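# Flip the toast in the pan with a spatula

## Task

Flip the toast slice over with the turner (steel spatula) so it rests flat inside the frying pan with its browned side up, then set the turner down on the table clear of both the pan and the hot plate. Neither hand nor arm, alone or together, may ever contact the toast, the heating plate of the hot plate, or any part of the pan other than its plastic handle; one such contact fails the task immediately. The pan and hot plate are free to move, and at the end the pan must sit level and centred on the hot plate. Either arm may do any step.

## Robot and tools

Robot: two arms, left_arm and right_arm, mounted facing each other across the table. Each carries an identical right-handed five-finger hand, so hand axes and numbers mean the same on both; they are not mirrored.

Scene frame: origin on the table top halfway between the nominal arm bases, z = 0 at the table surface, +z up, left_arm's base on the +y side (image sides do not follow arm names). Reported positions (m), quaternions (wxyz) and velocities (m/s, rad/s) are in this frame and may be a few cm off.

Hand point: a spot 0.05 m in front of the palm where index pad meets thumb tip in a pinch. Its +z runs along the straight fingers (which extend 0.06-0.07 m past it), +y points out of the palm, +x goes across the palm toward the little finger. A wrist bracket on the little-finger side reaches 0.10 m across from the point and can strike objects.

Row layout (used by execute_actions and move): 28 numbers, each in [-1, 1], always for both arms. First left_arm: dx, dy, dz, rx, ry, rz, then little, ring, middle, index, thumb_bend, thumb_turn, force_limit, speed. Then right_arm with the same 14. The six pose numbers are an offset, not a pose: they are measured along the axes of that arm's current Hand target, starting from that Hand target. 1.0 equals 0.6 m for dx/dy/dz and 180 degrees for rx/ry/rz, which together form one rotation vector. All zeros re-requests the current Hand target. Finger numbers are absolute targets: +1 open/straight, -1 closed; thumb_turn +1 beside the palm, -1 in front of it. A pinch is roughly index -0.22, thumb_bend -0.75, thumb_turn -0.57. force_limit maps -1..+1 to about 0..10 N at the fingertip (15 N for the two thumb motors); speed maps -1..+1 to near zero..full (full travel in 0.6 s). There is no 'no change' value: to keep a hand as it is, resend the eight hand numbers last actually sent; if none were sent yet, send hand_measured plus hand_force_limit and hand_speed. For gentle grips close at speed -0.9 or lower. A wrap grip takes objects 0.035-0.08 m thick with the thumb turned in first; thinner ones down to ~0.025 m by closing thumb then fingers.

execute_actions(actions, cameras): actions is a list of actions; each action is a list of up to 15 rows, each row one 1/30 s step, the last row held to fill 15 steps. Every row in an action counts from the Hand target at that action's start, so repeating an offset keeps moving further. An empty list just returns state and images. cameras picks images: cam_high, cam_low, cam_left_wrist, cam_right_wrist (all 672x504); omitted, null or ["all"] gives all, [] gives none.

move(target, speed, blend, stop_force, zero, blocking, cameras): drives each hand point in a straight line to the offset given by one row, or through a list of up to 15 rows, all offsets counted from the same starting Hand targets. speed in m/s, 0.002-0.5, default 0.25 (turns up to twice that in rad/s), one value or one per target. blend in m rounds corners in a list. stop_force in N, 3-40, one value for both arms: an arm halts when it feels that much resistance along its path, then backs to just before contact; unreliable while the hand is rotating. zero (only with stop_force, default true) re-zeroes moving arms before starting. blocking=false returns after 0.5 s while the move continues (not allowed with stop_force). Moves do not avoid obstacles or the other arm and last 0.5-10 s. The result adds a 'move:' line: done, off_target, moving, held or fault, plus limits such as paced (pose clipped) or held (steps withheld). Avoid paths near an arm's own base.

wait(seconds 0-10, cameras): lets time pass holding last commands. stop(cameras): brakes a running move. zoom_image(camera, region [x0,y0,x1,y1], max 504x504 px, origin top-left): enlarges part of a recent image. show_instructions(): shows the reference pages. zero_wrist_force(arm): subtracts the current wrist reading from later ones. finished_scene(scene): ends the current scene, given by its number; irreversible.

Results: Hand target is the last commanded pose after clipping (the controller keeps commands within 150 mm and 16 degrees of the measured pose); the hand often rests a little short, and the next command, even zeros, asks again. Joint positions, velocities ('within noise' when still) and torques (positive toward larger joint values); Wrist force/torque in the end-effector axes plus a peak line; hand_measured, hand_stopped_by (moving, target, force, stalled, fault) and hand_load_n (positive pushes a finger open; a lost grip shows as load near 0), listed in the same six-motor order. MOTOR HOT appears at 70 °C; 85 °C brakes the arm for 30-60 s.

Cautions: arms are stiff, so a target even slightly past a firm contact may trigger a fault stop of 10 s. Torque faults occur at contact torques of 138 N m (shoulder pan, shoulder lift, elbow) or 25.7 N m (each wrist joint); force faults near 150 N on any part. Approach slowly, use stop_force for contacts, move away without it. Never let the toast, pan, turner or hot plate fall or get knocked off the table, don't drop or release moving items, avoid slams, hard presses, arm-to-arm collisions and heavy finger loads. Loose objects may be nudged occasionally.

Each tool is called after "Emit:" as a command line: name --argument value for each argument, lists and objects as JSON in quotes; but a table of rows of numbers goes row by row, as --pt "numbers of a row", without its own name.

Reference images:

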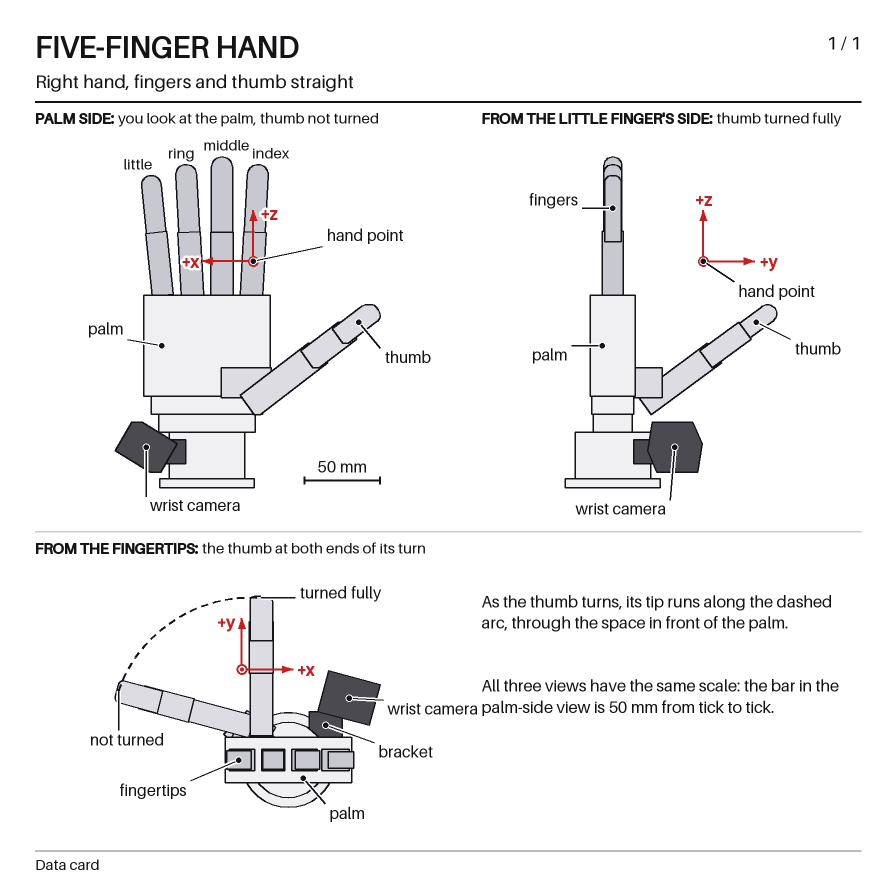

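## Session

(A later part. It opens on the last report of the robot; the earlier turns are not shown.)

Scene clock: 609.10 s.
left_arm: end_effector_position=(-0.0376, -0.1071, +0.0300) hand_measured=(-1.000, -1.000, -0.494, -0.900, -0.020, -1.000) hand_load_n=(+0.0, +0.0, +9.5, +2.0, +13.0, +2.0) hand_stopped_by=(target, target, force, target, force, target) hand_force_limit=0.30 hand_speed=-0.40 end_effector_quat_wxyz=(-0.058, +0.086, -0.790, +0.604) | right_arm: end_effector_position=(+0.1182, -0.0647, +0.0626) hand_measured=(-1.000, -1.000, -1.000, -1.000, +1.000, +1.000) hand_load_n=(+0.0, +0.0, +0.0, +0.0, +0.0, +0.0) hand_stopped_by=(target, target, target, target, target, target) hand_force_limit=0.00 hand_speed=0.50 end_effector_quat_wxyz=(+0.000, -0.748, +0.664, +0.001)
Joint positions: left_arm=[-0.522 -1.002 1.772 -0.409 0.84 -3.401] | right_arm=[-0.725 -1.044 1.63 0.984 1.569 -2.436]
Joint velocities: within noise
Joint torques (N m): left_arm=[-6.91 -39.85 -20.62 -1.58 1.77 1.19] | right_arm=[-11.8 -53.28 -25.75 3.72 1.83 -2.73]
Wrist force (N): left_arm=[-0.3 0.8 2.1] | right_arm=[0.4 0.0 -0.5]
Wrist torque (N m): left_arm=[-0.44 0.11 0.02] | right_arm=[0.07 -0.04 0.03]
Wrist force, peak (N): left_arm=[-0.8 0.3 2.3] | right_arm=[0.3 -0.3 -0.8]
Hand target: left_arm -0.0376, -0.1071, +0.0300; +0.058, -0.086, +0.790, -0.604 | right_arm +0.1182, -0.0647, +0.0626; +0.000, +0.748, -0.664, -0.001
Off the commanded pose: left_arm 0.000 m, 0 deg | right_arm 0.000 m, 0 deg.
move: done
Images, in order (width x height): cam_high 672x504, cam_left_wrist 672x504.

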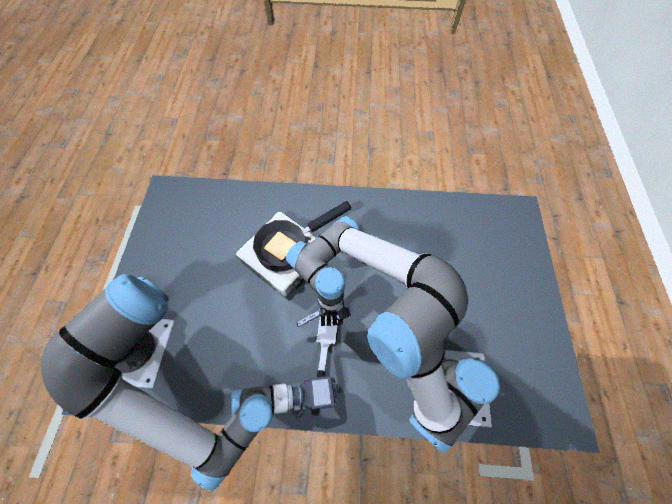

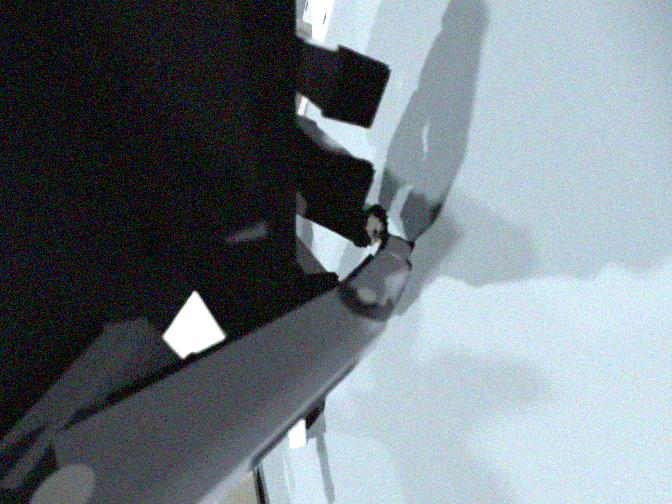

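Emit:
move --target '[0,0,0,0,0,0,-1,-1,-0.2,-0.2,-0.02,-1,0.3,-0.2,0,0,0,0,0,0,-1,-1,-1,-1,1,1,0,0.5]' --cameras '[]'

Emit:
move --target '[0,0,0,0,0,0,-1,-1,-0.2,-0.2,-1,-1,0.0,-0.4,0,0,0,0,0,0,-1,-1,-1,-1,1,1,0,0.5]' --cameras '["cam_left_wrist","cam_high"]'

Emit:
zoom_image --camera "cam_high" --region '[280, 290, 420, 430]'

Scene clock: 614.93 s.
left_arm: end_effector_position=(-0.0376, -0.1071, +0.0300) hand_measured=(-1.000, -1.000, -0.200, -0.200, -0.020, -1.000) hand_load_n=(+0.0, +1.0, +0.0, +0.0, +0.5, +0.0) hand_stopped_by=(target, target, target, target, target, target) hand_force_limit=0.30 hand_speed=-0.20 end_effector_quat_wxyz=(-0.058, +0.086, -0.790, +0.604) | right_arm: end_effector_position=(+0.1182, -0.0647, +0.0626) hand_measured=(-1.000, -1.000, -1.000, -1.000, +1.000, +1.000) hand_load_n=(+0.5, +0.5, +0.0, +0.0, +0.0, +0.0) hand_stopped_by=(target, target, target, target, target, target) hand_force_limit=0.00 hand_speed=0.50 end_effector_quat_wxyz=(+0.000, -0.748, +0.664, +0.001)
Joint positions: left_arm=[-0.522 -1.002 1.772 -0.409 0.84 -3.401] | right_arm=[-0.725 -1.044 1.63 0.984 1.569 -2.436]
Joint velocities: within noise
Joint torques (N m): left_arm=[-6.56 -39.07 -16.86 -0.78 -0.27 1.73] | right_arm=[-12.04 -52.58 -22.5 3.39 1.9 -2.64]
Wrist force (N): left_arm=[-0.5 0.1 1.8] | right_arm=[0.1 0.0 -0.6]
Wrist torque (N m): left_arm=[-0.44 0.08 0.17] | right_arm=[0.08 0.01 0.02]
Wrist force, peak (N): left_arm=[-0.6 1.1 2.5] | right_arm=[0.0 -0.1 -0.8]
Hand target: left_arm -0.0376, -0.1071, +0.0300; +0.058, -0.086, +0.790, -0.604 | right_arm +0.1182, -0.0647, +0.0626; +0.000, +0.748, -0.664, -0.001
Off the commanded pose: left_arm 0.000 m, 0 deg | right_arm 0.000 m, 0 deg.
move: done
No camera images: "cameras" was empty.

Scene clock: 616.77 s.
left_arm: end_effector_position=(-0.0376, -0.1071, +0.0300) hand_measured=(-1.000, -1.000, -0.200, -0.200, -0.998, -1.000) hand_load_n=(+0.0, +0.0, +0.0, +0.0, +1.5, +0.0) hand_stopped_by=(target, target, target, target, target, target) hand_force_limit=0.00 hand_speed=-0.40 end_effector_quat_wxyz=(-0.058, +0.086, -0.790, +0.604) | right_arm: end_effector_position=(+0.1182, -0.0647, +0.0626) hand_measured=(-1.000, -1.000, -1.000, -1.000, +1.000, +1.000) hand_load_n=(+0.0, +0.0, +0.0, +0.0, +0.0, +0.0) hand_stopped_by=(target, target, target, target, target, target) hand_force_limit=0.00 hand_speed=0.50 end_effector_quat_wxyz=(+0.000, -0.748, +0.664, +0.001)
Joint positions: left_arm=[-0.522 -1.002 1.772 -0.409 0.84 -3.401] | right_arm=[-0.725 -1.044 1.63 0.984 1.569 -2.436]
Joint velocities: within noise
Joint torques (N m): left_arm=[-6.55 -40 -17.58 -0.56 -1.25 1.61] | right_arm=[-11.51 -52.06 -20.78 3.16 1.79 -2.67]
Wrist force (N): left_arm=[-0.5 0.5 2.0] | right_arm=[0.3 -0.2 -0.5]
Wrist torque (N m): left_arm=[-0.46 0.06 0.08] | right_arm=[0.04 -0.03 0.02]
Wrist force, peak (N): left_arm=[-0.5 0.5 2.1] | right_arm=[0.3 0.0 -0.8]
Hand target: left_arm -0.0376, -0.1071, +0.0300; +0.058, -0.086, +0.790, -0.604 | right_arm +0.1182, -0.0647, +0.0626; +0.000, +0.748, -0.664, -0.001
Off the commanded pose: left_arm 0.000 m, 0 deg | right_arm 0.000 m, 0 deg.
move: done
Images, in order (width x height): cam_high 672x504, cam_left_wrist 672x504.

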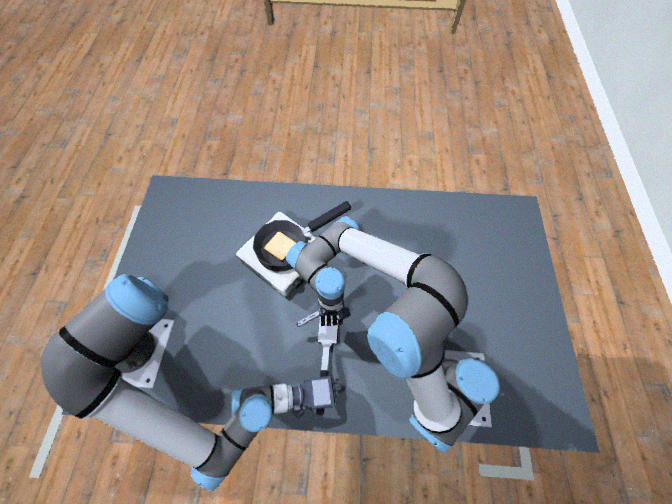

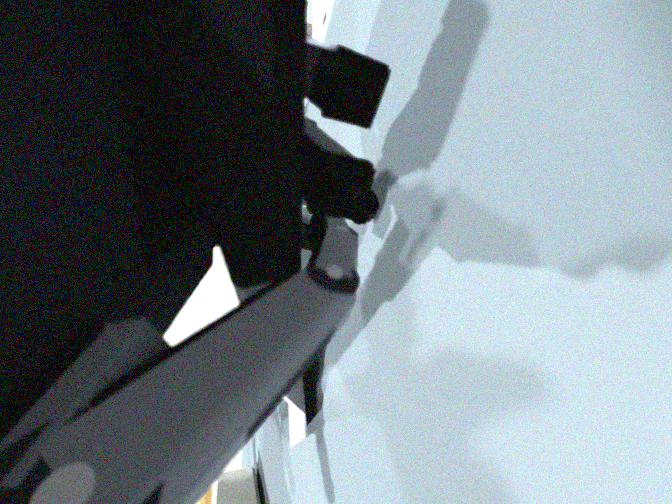

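Scaled by 3.600.

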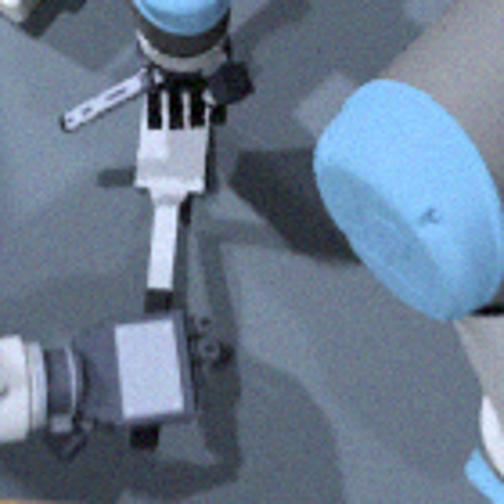

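Emit:
move --target '[0,0,0,0,0,0,-1,-1,-1,-1,-1,-1,0.3,-0.4,0,0,0,0,0,0,-1,-1,-1,-1,1,1,0,0.5]' --cameras '[]'

Emit:
move --target '[0,-0.0805,-0.0217,0,0,0,-1,-1,-1,-1,-1,-1,0.3,-0.4,0,0,0,0,0,0,-1,-1,-1,-1,1,1,0,0.5]' --speed 0.06

Emit:
zoom_image --camera "cam_high" --region '[280, 290, 420, 430]'

Scene clock: 623.10 s.
left_arm: end_effector_position=(-0.0376, -0.1071, +0.0300) hand_measured=(-1.000, -1.000, -0.228, -0.294, -0.998, -1.000) hand_load_n=(+0.0, +0.0, +7.5, +11.5, +3.5, -3.0) hand_stopped_by=(target, target, force, force, target, target) hand_force_limit=0.30 hand_speed=-0.40 end_effector_quat_wxyz=(-0.058, +0.086, -0.790, +0.604) | right_arm: end_effector_position=(+0.1182, -0.0647, +0.0626) hand_measured=(-1.000, -1.000, -1.000, -1.000, +1.000, +1.000) hand_load_n=(+0.0, +0.0, +0.0, +0.0, +0.0, +0.0) hand_stopped_by=(target, target, target, target, target, target) hand_force_limit=0.00 hand_speed=0.50 end_effector_quat_wxyz=(+0.000, -0.748, +0.664, +0.001)
Joint positions: left_arm=[-0.522 -1.002 1.772 -0.409 0.84 -3.401] | right_arm=[-0.725 -1.044 1.63 0.984 1.569 -2.436]
Joint velocities: within noise
Joint torques (N m): left_arm=[-5.21 -39.64 -15.49 0.41 -3.09 1.16] | right_arm=[-11.19 -51.96 -17.02 2.83 1.74 -2.67]
Wrist force (N): left_arm=[-0.4 0.2 1.9] | right_arm=[0.1 -0.2 -0.6]
Wrist torque (N m): left_arm=[-0.46 0.08 0.11] | right_arm=[0.05 0.00 0.01]
Wrist force, peak (N): left_arm=[-0.7 0.6 2.2] | right_arm=[0.3 -0.2 -0.7]
Hand target: left_arm -0.0376, -0.1071, +0.0300; +0.058, -0.086, +0.790, -0.604 | right_arm +0.1182, -0.0647, +0.0626; +0.000, +0.748, -0.664, -0.001
Off the commanded pose: left_arm 0.000 m, 0 deg | right_arm 0.000 m, 0 deg.
move: done
No camera images: "cameras" was empty.

Scene clock: 624.40 s.
left_arm: end_effector_position=(-0.0370, -0.1071, +0.0799) hand_measured=(-1.000, -1.000, -0.228, -0.294, -0.998, -1.000) hand_load_n=(+0.5, +3.5, +7.5, +11.0, +3.5, -3.0) hand_stopped_by=(target, target, force, force, target, target) hand_force_limit=0.30 hand_speed=-0.40 end_effector_quat_wxyz=(-0.058, +0.086, -0.790, +0.604) | right_arm: end_effector_position=(+0.1182, -0.0647, +0.0626) hand_measured=(-1.000, -1.000, -1.000, -1.000, +1.000, +1.000) hand_load_n=(+0.0, +0.0, +0.0, +0.0, +0.0, +0.0) hand_stopped_by=(target, target, target, target, target, target) hand_force_limit=0.00 hand_speed=0.50 end_effector_quat_wxyz=(+0.000, -0.748, +0.664, +0.001)
Joint positions: left_arm=[-0.521 -1.081 1.739 -0.298 0.841 -3.401] | right_arm=[-0.725 -1.044 1.63 0.984 1.569 -2.436]
Joint velocities: within noise
Joint torques (N m): left_arm=[8.99 -43.05 -31.16 1.96 1.91 -2.4] | right_arm=[-11.48 -52.38 -16.28 2.73 1.75 -2.5]
Wrist force (N): left_arm=[-0.6 0.7 2.0] | right_arm=[0.3 0.0 -0.4]
Wrist torque (N m): left_arm=[-0.51 0.14 -0.04] | right_arm=[0.06 -0.02 0.03]
Wrist force, peak (N): left_arm=[-0.4 1.0 2.4] | right_arm=[0.3 0.0 -0.8]
Hand target: left_arm -0.0370, -0.1071, +0.0800; +0.058, -0.086, +0.790, -0.604 | right_arm +0.1182, -0.0647, +0.0626; +0.000, +0.748, -0.664, -0.001
Off the commanded pose: left_arm 0.000 m, 0 deg | right_arm 0.000 m, 0 deg.
move: done

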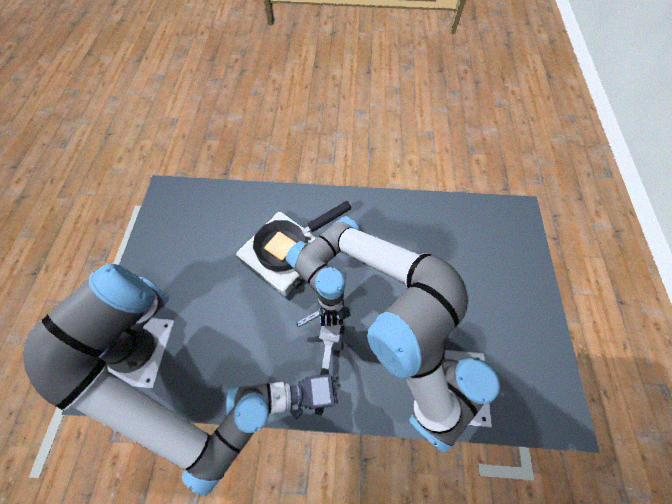

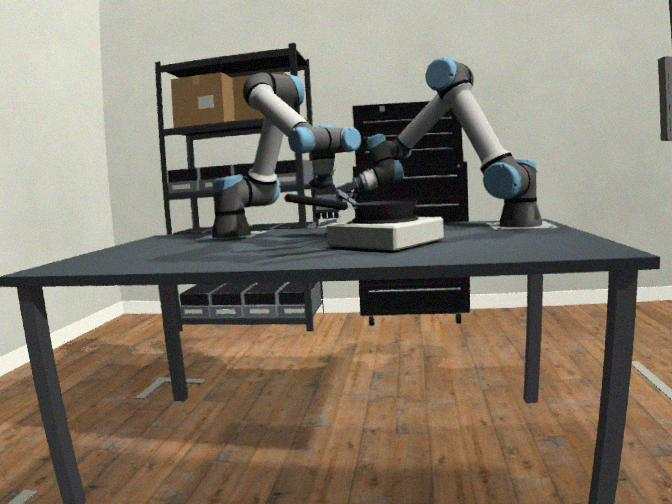

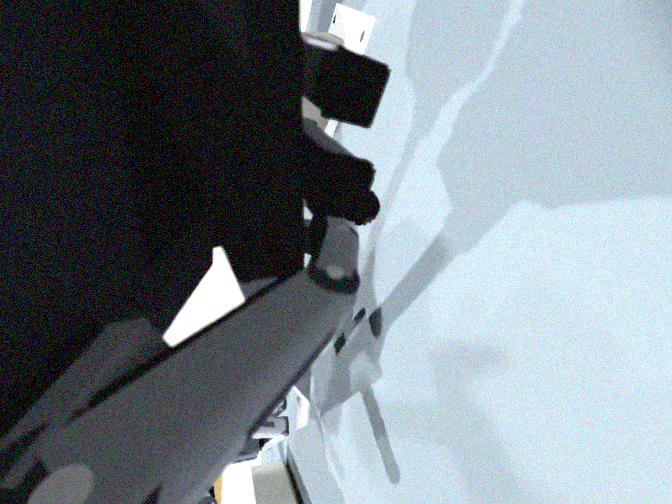

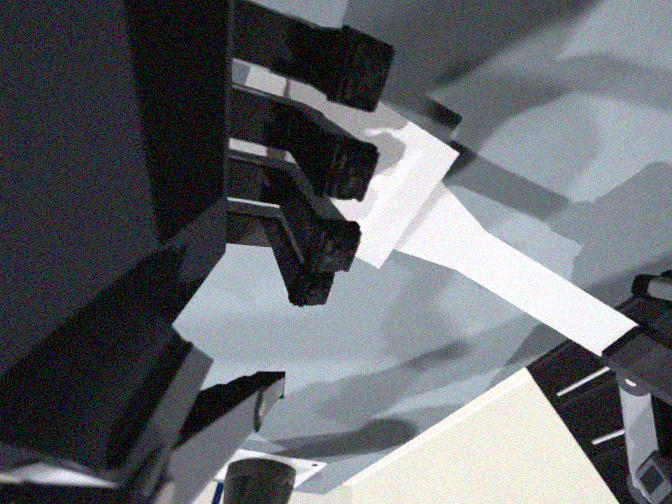

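Scaled by 3.600.

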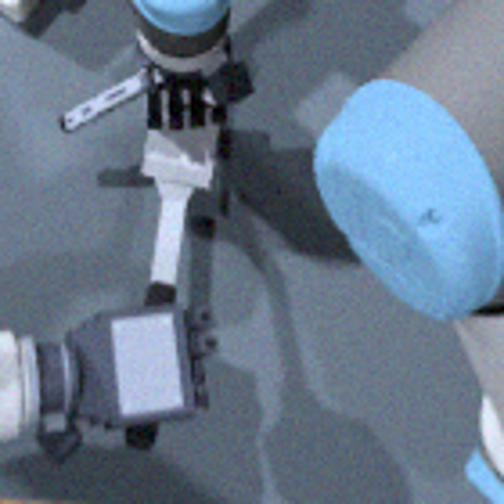

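Emit:
move --target '[0,0,0,0,0,0,-1,-1,-1,-1,-1,-1,0.3,-0.4,0,0,-0.35,0,0,0,-1,-1,-1,-1,1,1,0,0.5]' --speed 0.2

Emit:
zoom_image --camera "cam_high" --region '[260, 270, 420, 430]'

Emit:
zoom_image --camera "cam_right_wrist" --region '[200, 0, 672, 400]'

Scene clock: 629.03 s.
left_arm: end_effector_position=(-0.0370, -0.1071, +0.0800) hand_measured=(-1.000, -1.000, -0.228, -0.294, -0.998, -1.000) hand_load_n=(+0.0, +3.5, +7.5, +11.0, +3.5, -3.0) hand_stopped_by=(target, target, force, force, target, target) hand_force_limit=0.30 hand_speed=-0.40 end_effector_quat_wxyz=(-0.058, +0.086, -0.790, +0.604) | right_arm: end_effector_position=(+0.1184, -0.0650, +0.2726) hand_measured=(-1.000, -1.000, -1.000, -1.000, +1.000, +1.000) hand_load_n=(+0.0, +0.0, +0.0, +0.0, +0.0, +0.0) hand_stopped_by=(target, target, target, target, target, target) hand_force_limit=0.00 hand_speed=0.50 end_effector_quat_wxyz=(+0.000, -0.748, +0.664, +0.001)
Joint positions: left_arm=[-0.521 -1.081 1.739 -0.298 0.841 -3.401] | right_arm=[-0.726 -1.21 1.306 1.475 1.569 -2.436]
Joint velocities: within noise
Joint torques (N m): left_arm=[-3.74 -41.34 -30.25 1.98 -2.31 -2.33] | right_arm=[10.17 -22.52 -33.96 3.82 1.93 -2.72]
Wrist force (N): left_arm=[-0.4 1.1 2.2] | right_arm=[0.3 0.2 -0.5]
Wrist torque (N m): left_arm=[-0.46 0.11 -0.02] | right_arm=[0.08 -0.01 0.04]
Wrist force, peak (N): left_arm=[-0.5 1.0 2.5] | right_arm=[0.4 0.4 -1.4]
Hand target: left_arm -0.0370, -0.1071, +0.0800; +0.058, -0.086, +0.790, -0.604 | right_arm +0.1184, -0.0650, +0.2726; +0.000, +0.748, -0.664, -0.001
Off the commanded pose: left_arm 0.000 m, 0 deg | right_arm 0.000 m, 0 deg.
move: done

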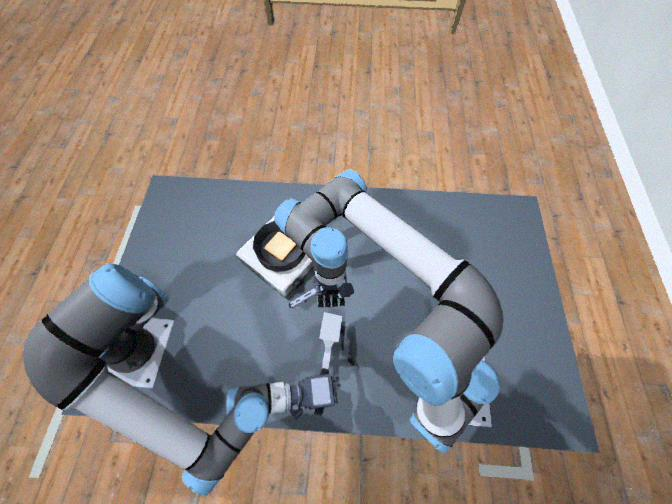

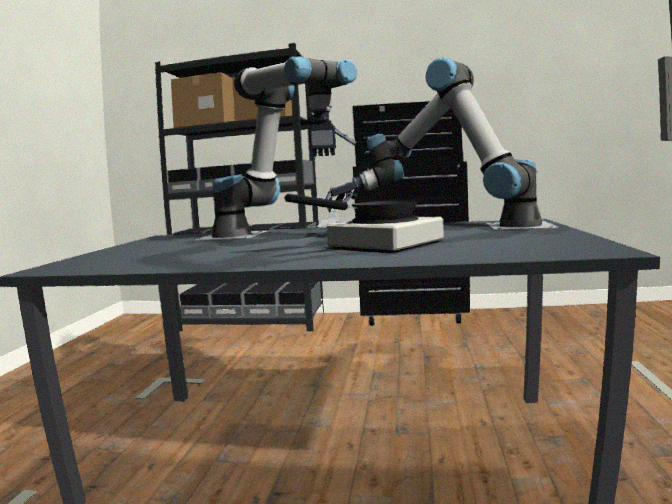

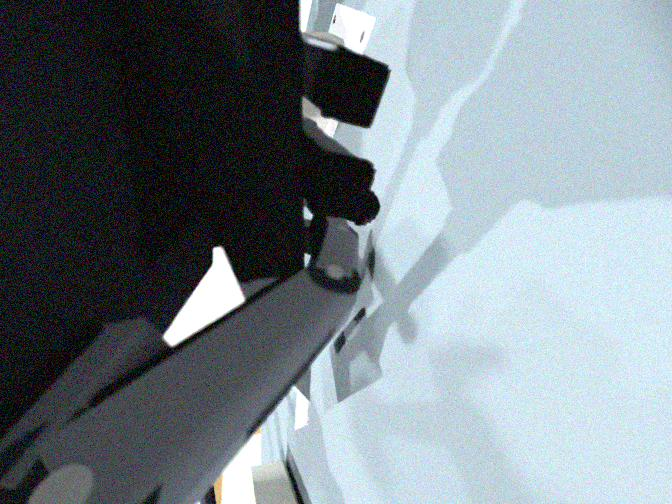

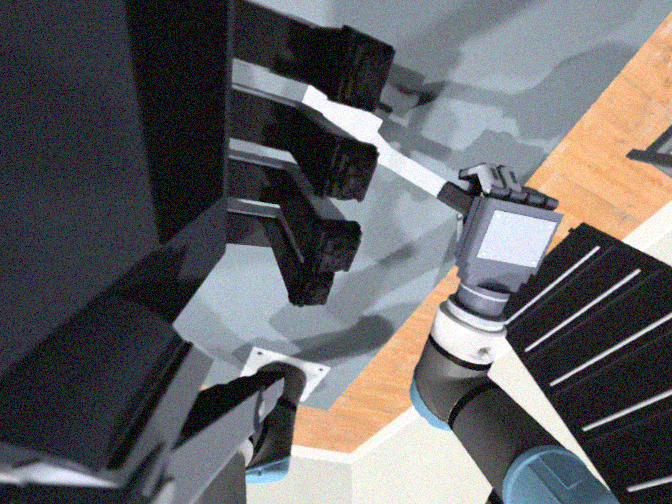

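Scaled by 3.150.

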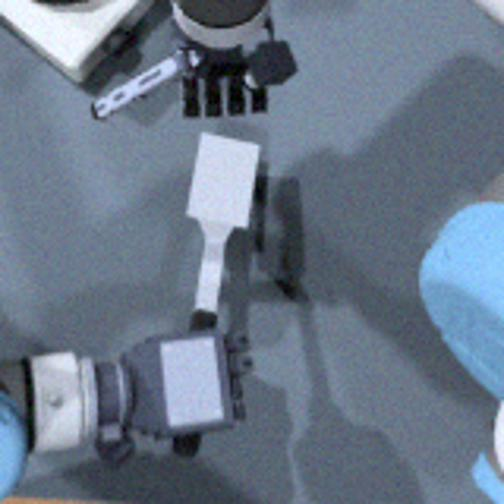

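Scaled by 1.068.

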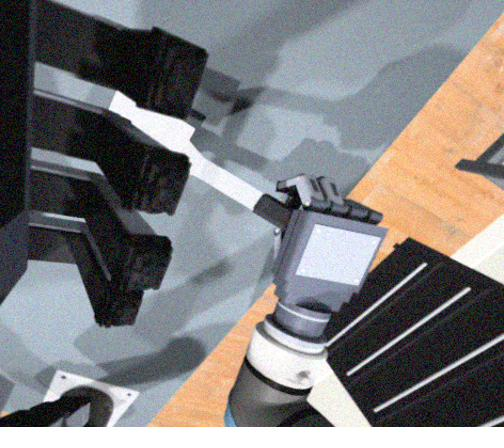

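Emit:
move --target '[0,-0.2,-0.05,0,0,0,-1,-1,-1,-1,-1,-1,0.3,-0.4,0.383,0.165,-0.3,0,0,0,1,1,1,1,1,1,0,0.5]' --speed 0.25

Emit:
zoom_image --camera "cam_high" --region '[260, 270, 420, 430]'

Emit:
zoom_image --camera "cam_low" --region '[280, 130, 440, 260]'

Emit:
zoom_image --camera "cam_left_wrist" --region '[200, 100, 600, 504]'

Scene clock: 671.57 s.
left_arm: end_effector_position=(-0.0349, -0.1093, +0.2037) hand_measured=(-1.000, -1.000, -0.228, -0.294, -0.998, -1.000) hand_load_n=(+0.0, +3.5, +7.5, +11.0, +3.5, -3.0) hand_stopped_by=(target, target, force, force, target, target) hand_force_limit=0.30 hand_speed=-0.40 end_effector_quat_wxyz=(-0.058, +0.086, -0.790, +0.604) | right_arm: end_effector_position=(+0.0475, -0.3050, +0.4525) hand_measured=(+1.000, +1.000, +1.000, +1.000, +1.000, +1.000) hand_load_n=(+0.0, +0.0, +0.0, +0.0, +0.0, +0.0) hand_stopped_by=(target, target, target, target, target, target) hand_force_limit=0.00 hand_speed=0.50 end_effector_quat_wxyz=(+0.000, -0.748, +0.664, +0.001)
Joint positions: left_arm=[-0.515 -1.221 1.588 -0.008 0.847 -3.398] | right_arm=[-1.284 -1.807 1.478 1.901 1.57 -2.994]
Joint velocities: within noise
Joint torques (N m): left_arm=[9.5 -40.17 -33 2.06 2.52 -2.54] | right_arm=[-11.16 -21.01 -11.67 4.05 -1.62 -2.77]
Wrist force (N): left_arm=[-0.6 1.1 2.2] | right_arm=[0.2 -0.1 -0.6]
Wrist torque (N m): left_arm=[-0.45 0.15 -0.02] | right_arm=[0.02 0.02 0.01]
Wrist force, peak (N): left_arm=[-0.3 1.5 2.7] | right_arm=[0.8 0.7 -1.2]
Hand target: left_arm -0.0349, -0.1093, +0.2037; +0.058, -0.086, +0.790, -0.604 | right_arm +0.0474, -0.3050, +0.4524; +0.000, +0.748, -0.664, -0.001
Off the commanded pose: left_arm 0.000 m, 0 deg | right_arm 0.000 m, 0 deg.
move: done

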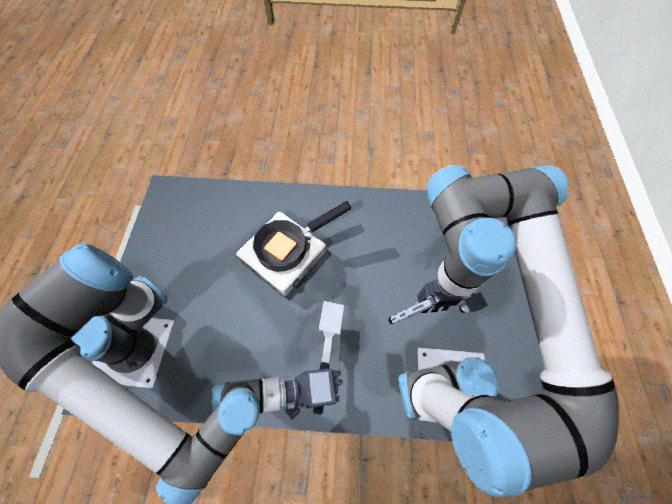

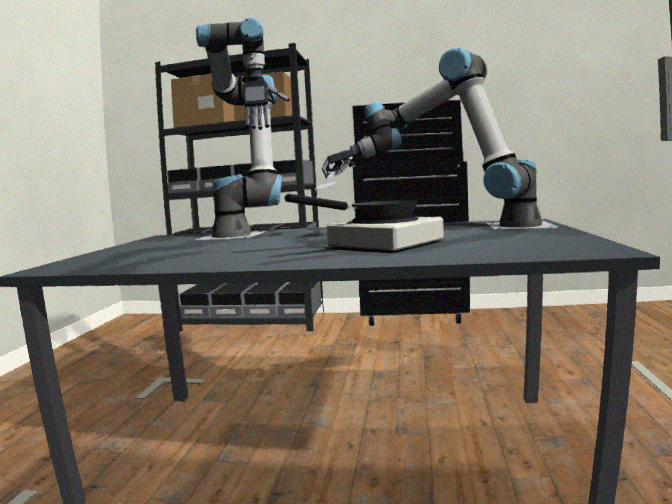

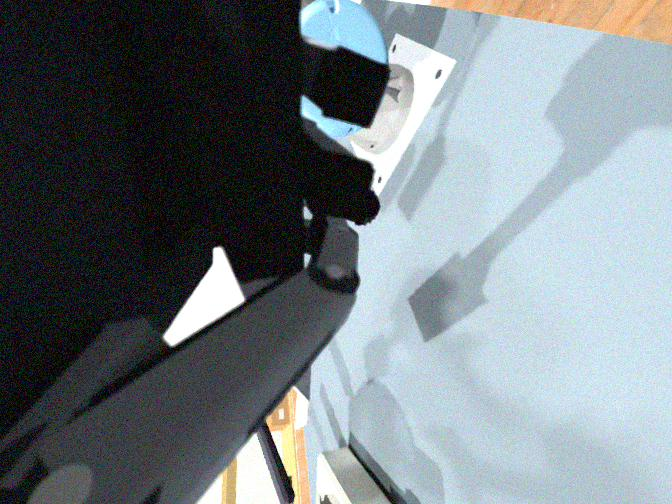

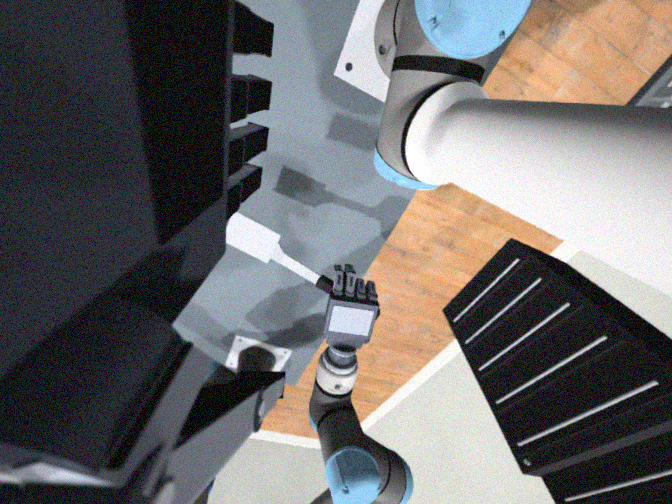

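Scaled by 3.150.

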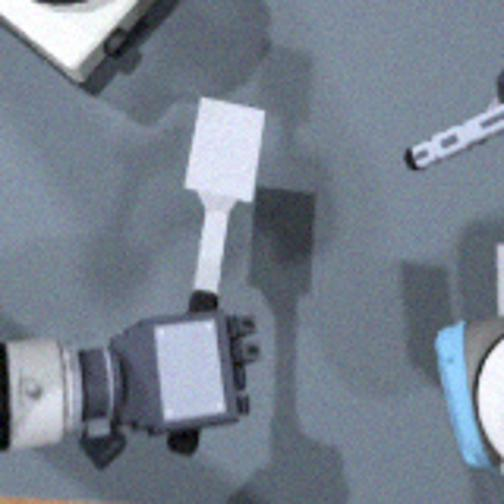

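Scaled by 3.150.

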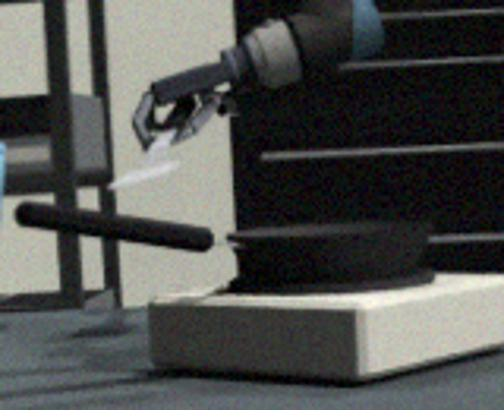

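Scaled by 1.248.

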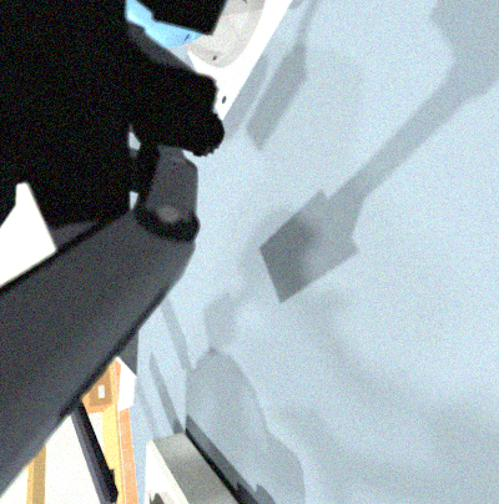

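Emit:
zoom_image --camera "cam_low" --region '[300, 145, 370, 200]'

Scaled by 7.200.

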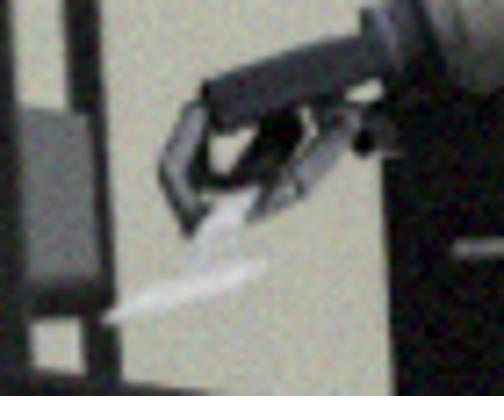

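Emit:
move --pt "0 0 0 0 0 0 -1 -1 -1 -1 -1 -1 0.3 -0.4 0 0 0 0 0 0.547 1 1 1 1 1 1 0 0.5" --speed 0.5 --cameras '[]'

Emit:
move --pt "0 0 0 0 0 0 -1 -1 -1 -1 -1 -1 0.3 -0.4 0 0 0 0 0 0.547 1 1 1 1 1 1 0 0.5" --speed 0.5 --cameras '[]'

Emit:
move --pt "0 0 0 0 0 0 -1 -1 -1 -1 -1 -1 0.3 -0.4 0.145 0.402 0.467 0 0.5 0 1 1 1 1 1 1 0 0.5" --speed 0.3

Scene clock: 704.93 s.
left_arm: end_effector_position=(-0.0349, -0.1093, +0.2037) hand_measured=(-1.000, -1.000, -0.228, -0.294, -0.998, -1.000) hand_load_n=(-0.5, +3.5, +7.0, +11.0, +3.5, -3.0) hand_stopped_by=(target, target, force, force, target, target) hand_force_limit=0.30 hand_speed=-0.40 end_effector_quat_wxyz=(-0.058, +0.086, -0.790, +0.604) | right_arm: end_effector_position=(+0.0471, -0.3061, +0.4524) hand_measured=(+1.000, +1.000, +1.000, +1.000, +1.000, +1.000) hand_load_n=(+0.0, +0.0, +0.0, +0.0, -0.5, +0.0) hand_stopped_by=(target, target, target, target, target, target) hand_force_limit=0.00 hand_speed=0.50 end_effector_quat_wxyz=(+0.004, +0.014, +1.000, +0.015)
Joint positions: left_arm=[-0.515 -1.221 1.588 -0.008 0.847 -3.398] | right_arm=[-1.882 -2.206 1.683 2.095 1.541 -1.876]
Joint velocities: within noise
Joint torques (N m): left_arm=[9.55 -38.92 -31.94 2.02 1.8 -2.42] | right_arm=[-12.1 -2.73 -2.32 4.06 1.8 -2.63]
Wrist force (N): left_arm=[-0.5 0.8 2.2] | right_arm=[0.2 -0.1 -0.4]
Wrist torque (N m): left_arm=[-0.50 0.13 -0.03] | right_arm=[0.03 -0.02 -0.01]
Wrist force, peak (N): left_arm=[-0.7 0.9 2.5] | right_arm=[0.1 -0.5 -0.8]
Hand target: left_arm -0.0349, -0.1093, +0.2037; +0.058, -0.086, +0.790, -0.604 | right_arm +0.0474, -0.3050, +0.4524; -0.001, +0.015, +1.000, +0.001
Off the commanded pose: left_arm 0.000 m, 0 deg | right_arm 0.001 m, 2 deg.
move: done
No camera images: "cameras" was empty.

Scene clock: 707.40 s.
left_arm: end_effector_position=(-0.0349, -0.1093, +0.2037) hand_measured=(-1.000, -1.000, -0.228, -0.294, -0.998, -1.000) hand_load_n=(+0.0, +3.5, +7.5, +11.0, +3.5, -3.0) hand_stopped_by=(target, target, force, force, target, target) hand_force_limit=0.30 hand_speed=-0.40 end_effector_quat_wxyz=(-0.058, +0.086, -0.790, +0.604) | right_arm: end_effector_position=(+0.0474, -0.3050, +0.4524) hand_measured=(+1.000, +1.000, +1.000, +1.000, +1.000, +1.000) hand_load_n=(+0.0, +0.0, +0.0, +0.0, +0.0, +0.0) hand_stopped_by=(target, target, target, target, target, target) hand_force_limit=0.00 hand_speed=0.50 end_effector_quat_wxyz=(-0.001, +0.767, +0.642, +0.000)
Joint positions: left_arm=[-0.515 -1.221 1.588 -0.008 0.847 -3.398] | right_arm=[-2.584 -2.541 1.67 2.443 1.571 -0.858]
Joint velocities: within noise
Joint torques (N m): left_arm=[10.09 -38.66 -29.79 1.86 1.87 -2.55] | right_arm=[-12.8 13.37 -25.28 4.05 -1.6 2.37]
Wrist force (N): left_arm=[-0.5 0.9 2.2] | right_arm=[0.3 -0.3 -0.4]
Wrist torque (N m): left_arm=[-0.47 0.13 -0.01] | right_arm=[-0.02 -0.04 0.00]
Wrist force, peak (N): left_arm=[-0.4 1.1 2.4] | right_arm=[0.5 -0.4 -0.5]
Hand target: left_arm -0.0349, -0.1093, +0.2037; +0.058, -0.086, +0.790, -0.604 | right_arm +0.0474, -0.3050, +0.4524; -0.001, +0.767, +0.642, +0.000
Off the commanded pose: left_arm 0.000 m, 0 deg | right_arm 0.000 m, 0 deg.
shoulder posture changed (right arm): the wrist came as close to joint 1's axis as it can, and the arm is now in the other of its two shoulder postures.
move: done
No camera images: "cameras" was empty.

Scene clock: 710.23 s.
left_arm: end_effector_position=(-0.0349, -0.1093, +0.2037) hand_measured=(-1.000, -1.000, -0.228, -0.294, -0.998, -1.000) hand_load_n=(+0.0, +3.5, +7.5, +11.0, +3.5, -3.0) hand_stopped_by=(target, target, force, force, target, target) hand_force_limit=0.30 hand_speed=-0.40 end_effector_quat_wxyz=(-0.058, +0.086, -0.790, +0.604) | right_arm: end_effector_position=(+0.2218, -0.2750, +0.2565) hand_measured=(+1.000, +1.000, +1.000, +1.000, +1.000, +1.000) hand_load_n=(+0.0, +0.0, +0.0, +0.0, +0.0, +0.0) hand_stopped_by=(target, target, target, target, target, target) hand_force_limit=0.00 hand_speed=0.50 end_effector_quat_wxyz=(-0.333, +0.654, +0.536, +0.417)
Joint positions: left_arm=[-0.515 -1.221 1.588 -0.008 0.847 -3.398] | right_arm=[-2.556 -2.133 2.71 1.977 0.887 -1.186]
Joint velocities: within noise
Joint torques (N m): left_arm=[8.65 -37.37 -30.13 1.77 1.82 -2.55] | right_arm=[-12.9 -5.57 -29.59 4.26 1.44 -2.41]
Wrist force (N): left_arm=[-0.1 1.0 2.3] | right_arm=[0.2 -0.9 0.5]
Wrist torque (N m): left_arm=[-0.46 0.06 0.02] | right_arm=[-0.21 0.00 0.04]
Wrist force, peak (N): left_arm=[-0.5 0.9 2.5] | right_arm=[-2.8 -0.7 2.5]
Hand target: left_arm -0.0349, -0.1093, +0.2037; +0.058, -0.086, +0.790, -0.604 | right_arm +0.2218, -0.2751, +0.2565; -0.333, +0.654, +0.536, +0.417 (not the last commanded pose)
Off the commanded pose: left_arm 0.000 m, 0 deg | right_arm 0.116 m, 26 deg.
shoulder posture changed (right arm): the wrist came as close to joint 1's axis as it can, and the arm is now in the other of its two shoulder postures.
move: held (right_arm; a check stopped the path); limits=held
pose unreachable (right arm): on one or more control steps of this call, first in action 0 (counted from 0), this arm could not follow its commanded pose, so it was not sent that pose on those steps. It may still have moved: this result reports where it is.
cause: moving toward the commanded pose would bring two parts of the arm too close to each other (joints 3 (elbow) to 6 (wrist 3) lie between them).

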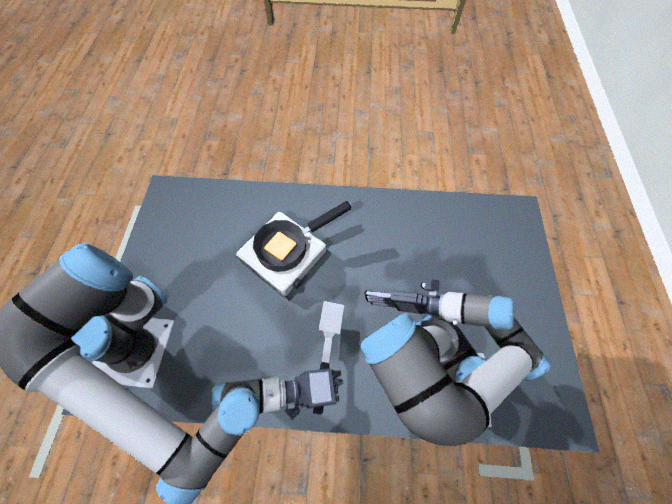

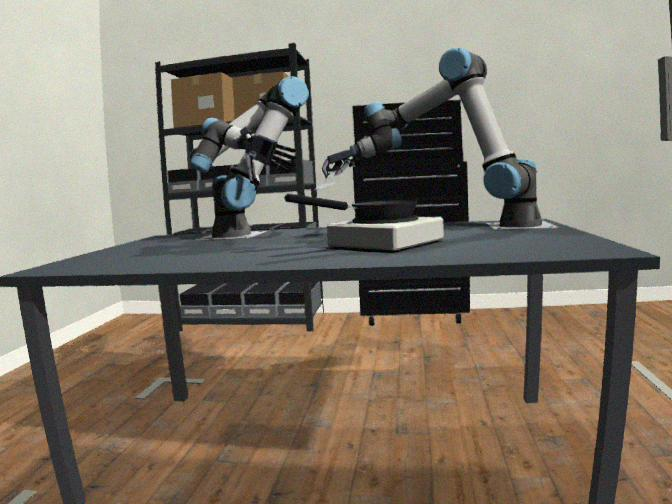

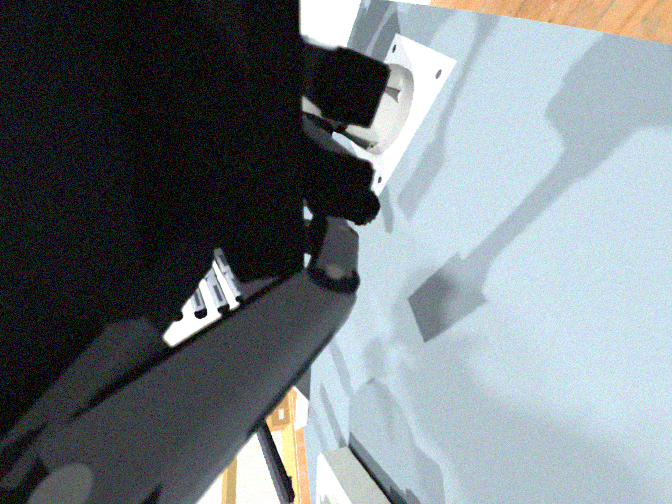

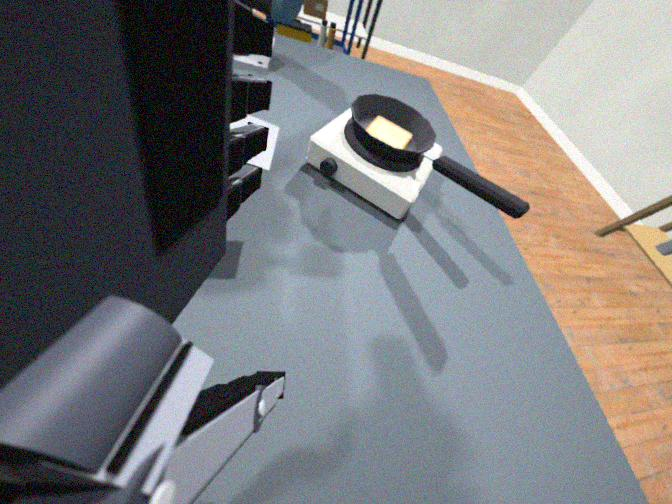

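Emit:
move --pt "0 0 0 0 0 0 -1 -1 -1 -1 -1 -1 0.3 -0.4 -0.033 0.111 0.1455 0 0.1 0 1 1 1 1 1 1 0 0.5" --speed 0.2 --cameras '["cam_high","cam_right_wrist"]'

Scene clock: 718.60 s.
left_arm: end_effector_position=(-0.0349, -0.1093, +0.2037) hand_measured=(-1.000, -1.000, -0.228, -0.294, -0.998, -1.000) hand_load_n=(+0.0, +3.5, +7.5, +11.0, +3.5, -3.0) hand_stopped_by=(target, target, force, force, target, target) hand_force_limit=0.30 hand_speed=-0.40 end_effector_quat_wxyz=(-0.058, +0.086, -0.790, +0.604) | right_arm: end_effector_position=(+0.2288, -0.2690, +0.2506) hand_measured=(+1.000, +1.000, +1.000, +1.000, +1.000, +1.000) hand_load_n=(+0.0, +0.0, +0.0, +0.0, +0.0, +0.0) hand_stopped_by=(target, target, target, target, target, target) hand_force_limit=0.00 hand_speed=0.50 end_effector_quat_wxyz=(-0.340, +0.646, +0.525, +0.438)
Joint positions: left_arm=[-0.515 -1.221 1.588 -0.008 0.847 -3.398] | right_arm=[-2.51 -2.055 2.743 1.895 0.814 -1.189]
Joint velocities: within noise
Joint torques (N m): left_arm=[8.6 -37.69 -30.09 1.98 1.72 -2.51] | right_arm=[-12.37 -6.62 -0.28 4.04 1.16 -2.93]
Wrist force (N): left_arm=[-0.2 0.9 2.0] | right_arm=[0.1 -1.0 0.5]
Wrist torque (N m): left_arm=[-0.47 0.10 0.00] | right_arm=[-0.21 0.03 0.04]
Wrist force, peak (N): left_arm=[-0.6 1.1 2.4] | right_arm=[-0.6 -2.0 2.1]
Hand target: left_arm -0.0349, -0.1093, +0.2037; +0.058, -0.086, +0.790, -0.604 | right_arm +0.2287, -0.2690, +0.2506; -0.340, +0.646, +0.525, +0.438 (not the last commanded pose)
Off the commanded pose: left_arm 0.000 m, 0 deg | right_arm 0.101 m, 15 deg.
move: held (right_arm; a check stopped the path); limits=held
pose unreachable (right arm): on one or more control steps of this call, first in action 0 (counted from 0), this arm could not follow its commanded pose, so it was not sent that pose on those steps. It may still have moved: this result reports where it is.
cause: moving toward the commanded pose would bring two parts of the arm too close to each other (joints 3 (elbow) to 6 (wrist 3) lie between them).
Images, in order (width x height): cam_high 672x504, cam_right_wrist 672x504.

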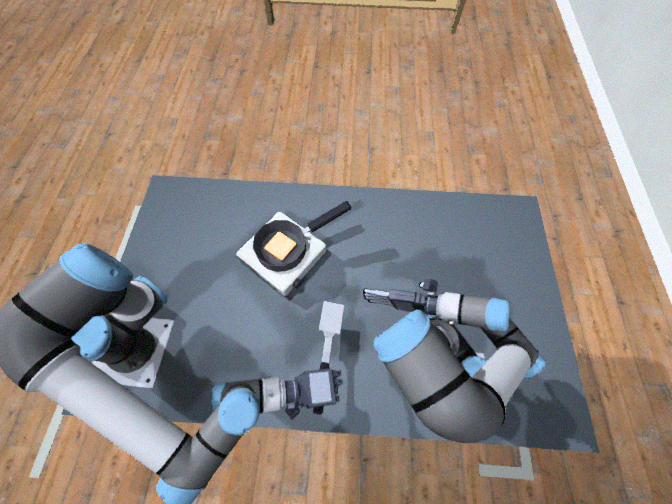

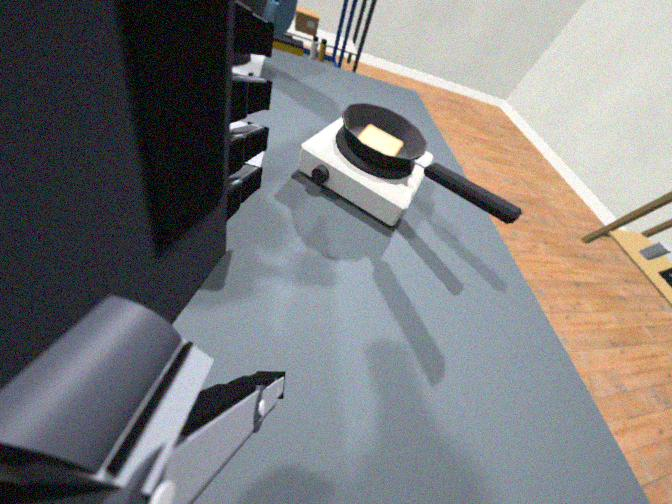

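Emit:
move --pt "0 0 0 0 0 0 -1 -1 -1 -1 -1 -1 0.3 -0.4 0.04 0.15 0.03 0 0 0 1 1 1 1 1 1 0 0.5" --speed 0.2 --cameras '["cam_high","cam_right_wrist"]'

Emit:
zoom_image --camera "cam_right_wrist" --region '[230, 40, 530, 265]'

Scene clock: 723.23 s.
left_arm: end_effector_position=(-0.0349, -0.1093, +0.2037) hand_measured=(-1.000, -1.000, -0.228, -0.294, -0.998, -1.000) hand_load_n=(+0.0, +3.5, +7.5, +11.5, +3.5, -3.0) hand_stopped_by=(target, target, force, force, target, target) hand_force_limit=0.30 hand_speed=-0.40 end_effector_quat_wxyz=(-0.058, +0.086, -0.790, +0.604) | right_arm: end_effector_position=(+0.3218, -0.2633, +0.2678) hand_measured=(+1.000, +1.000, +1.000, +1.000, +1.000, +1.000) hand_load_n=(+0.0, +0.0, +0.0, +0.0, +0.0, +0.0) hand_stopped_by=(target, target, target, target, target, target) hand_force_limit=0.00 hand_speed=0.50 end_effector_quat_wxyz=(-0.340, +0.646, +0.525, +0.438)
Joint positions: left_arm=[-0.515 -1.221 1.588 -0.008 0.847 -3.398] | right_arm=[-1.984 -1.634 2.29 1.37 0.443 -0.52]
Joint velocities: within noise
Joint torques (N m): left_arm=[8.49 -36.94 -28.5 1.83 1.52 -2.43] | right_arm=[10.13 -25.85 -28.52 0.51 0.71 2.09]
Wrist force (N): left_arm=[-0.5 1.2 2.2] | right_arm=[0.0 -1.0 0.2]
Wrist torque (N m): left_arm=[-0.43 0.12 0.00] | right_arm=[-0.21 0.05 0.03]
Wrist force, peak (N): left_arm=[-0.4 0.9 2.6] | right_arm=[0.0 -1.6 0.3]
Hand target: left_arm -0.0349, -0.1093, +0.2037; +0.058, -0.086, +0.790, -0.604 | right_arm +0.3218, -0.2633, +0.2678; -0.340, +0.646, +0.525, +0.438
Off the commanded pose: left_arm 0.000 m, 0 deg | right_arm 0.000 m, 0 deg.
move: done
Images, in order (width x height): cam_high 672x504, cam_right_wrist 672x504.

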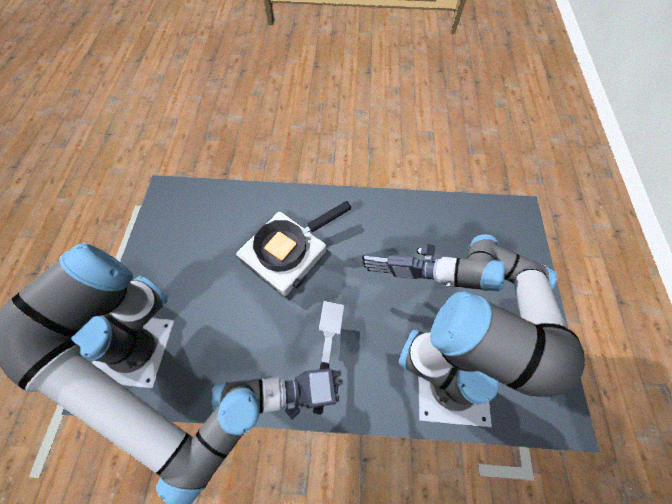

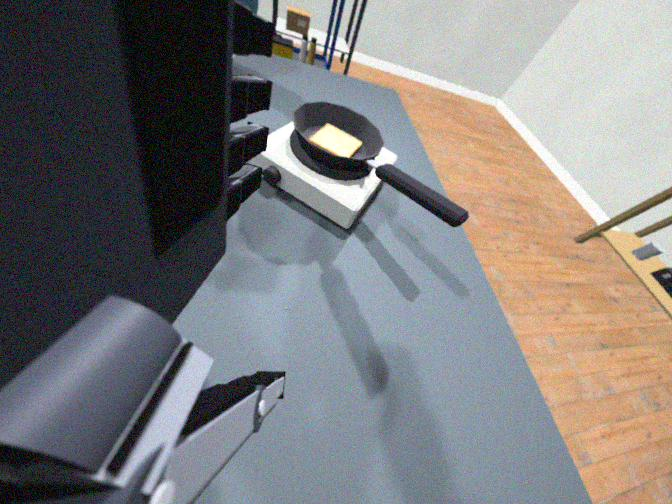

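Scaled by 1.680.

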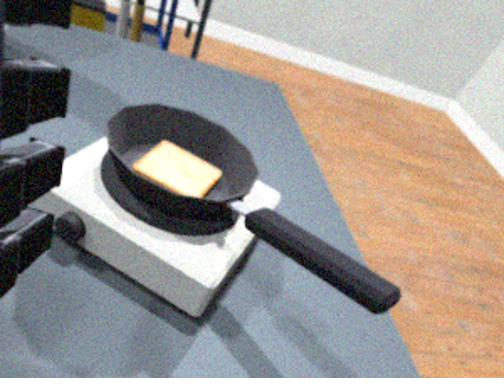

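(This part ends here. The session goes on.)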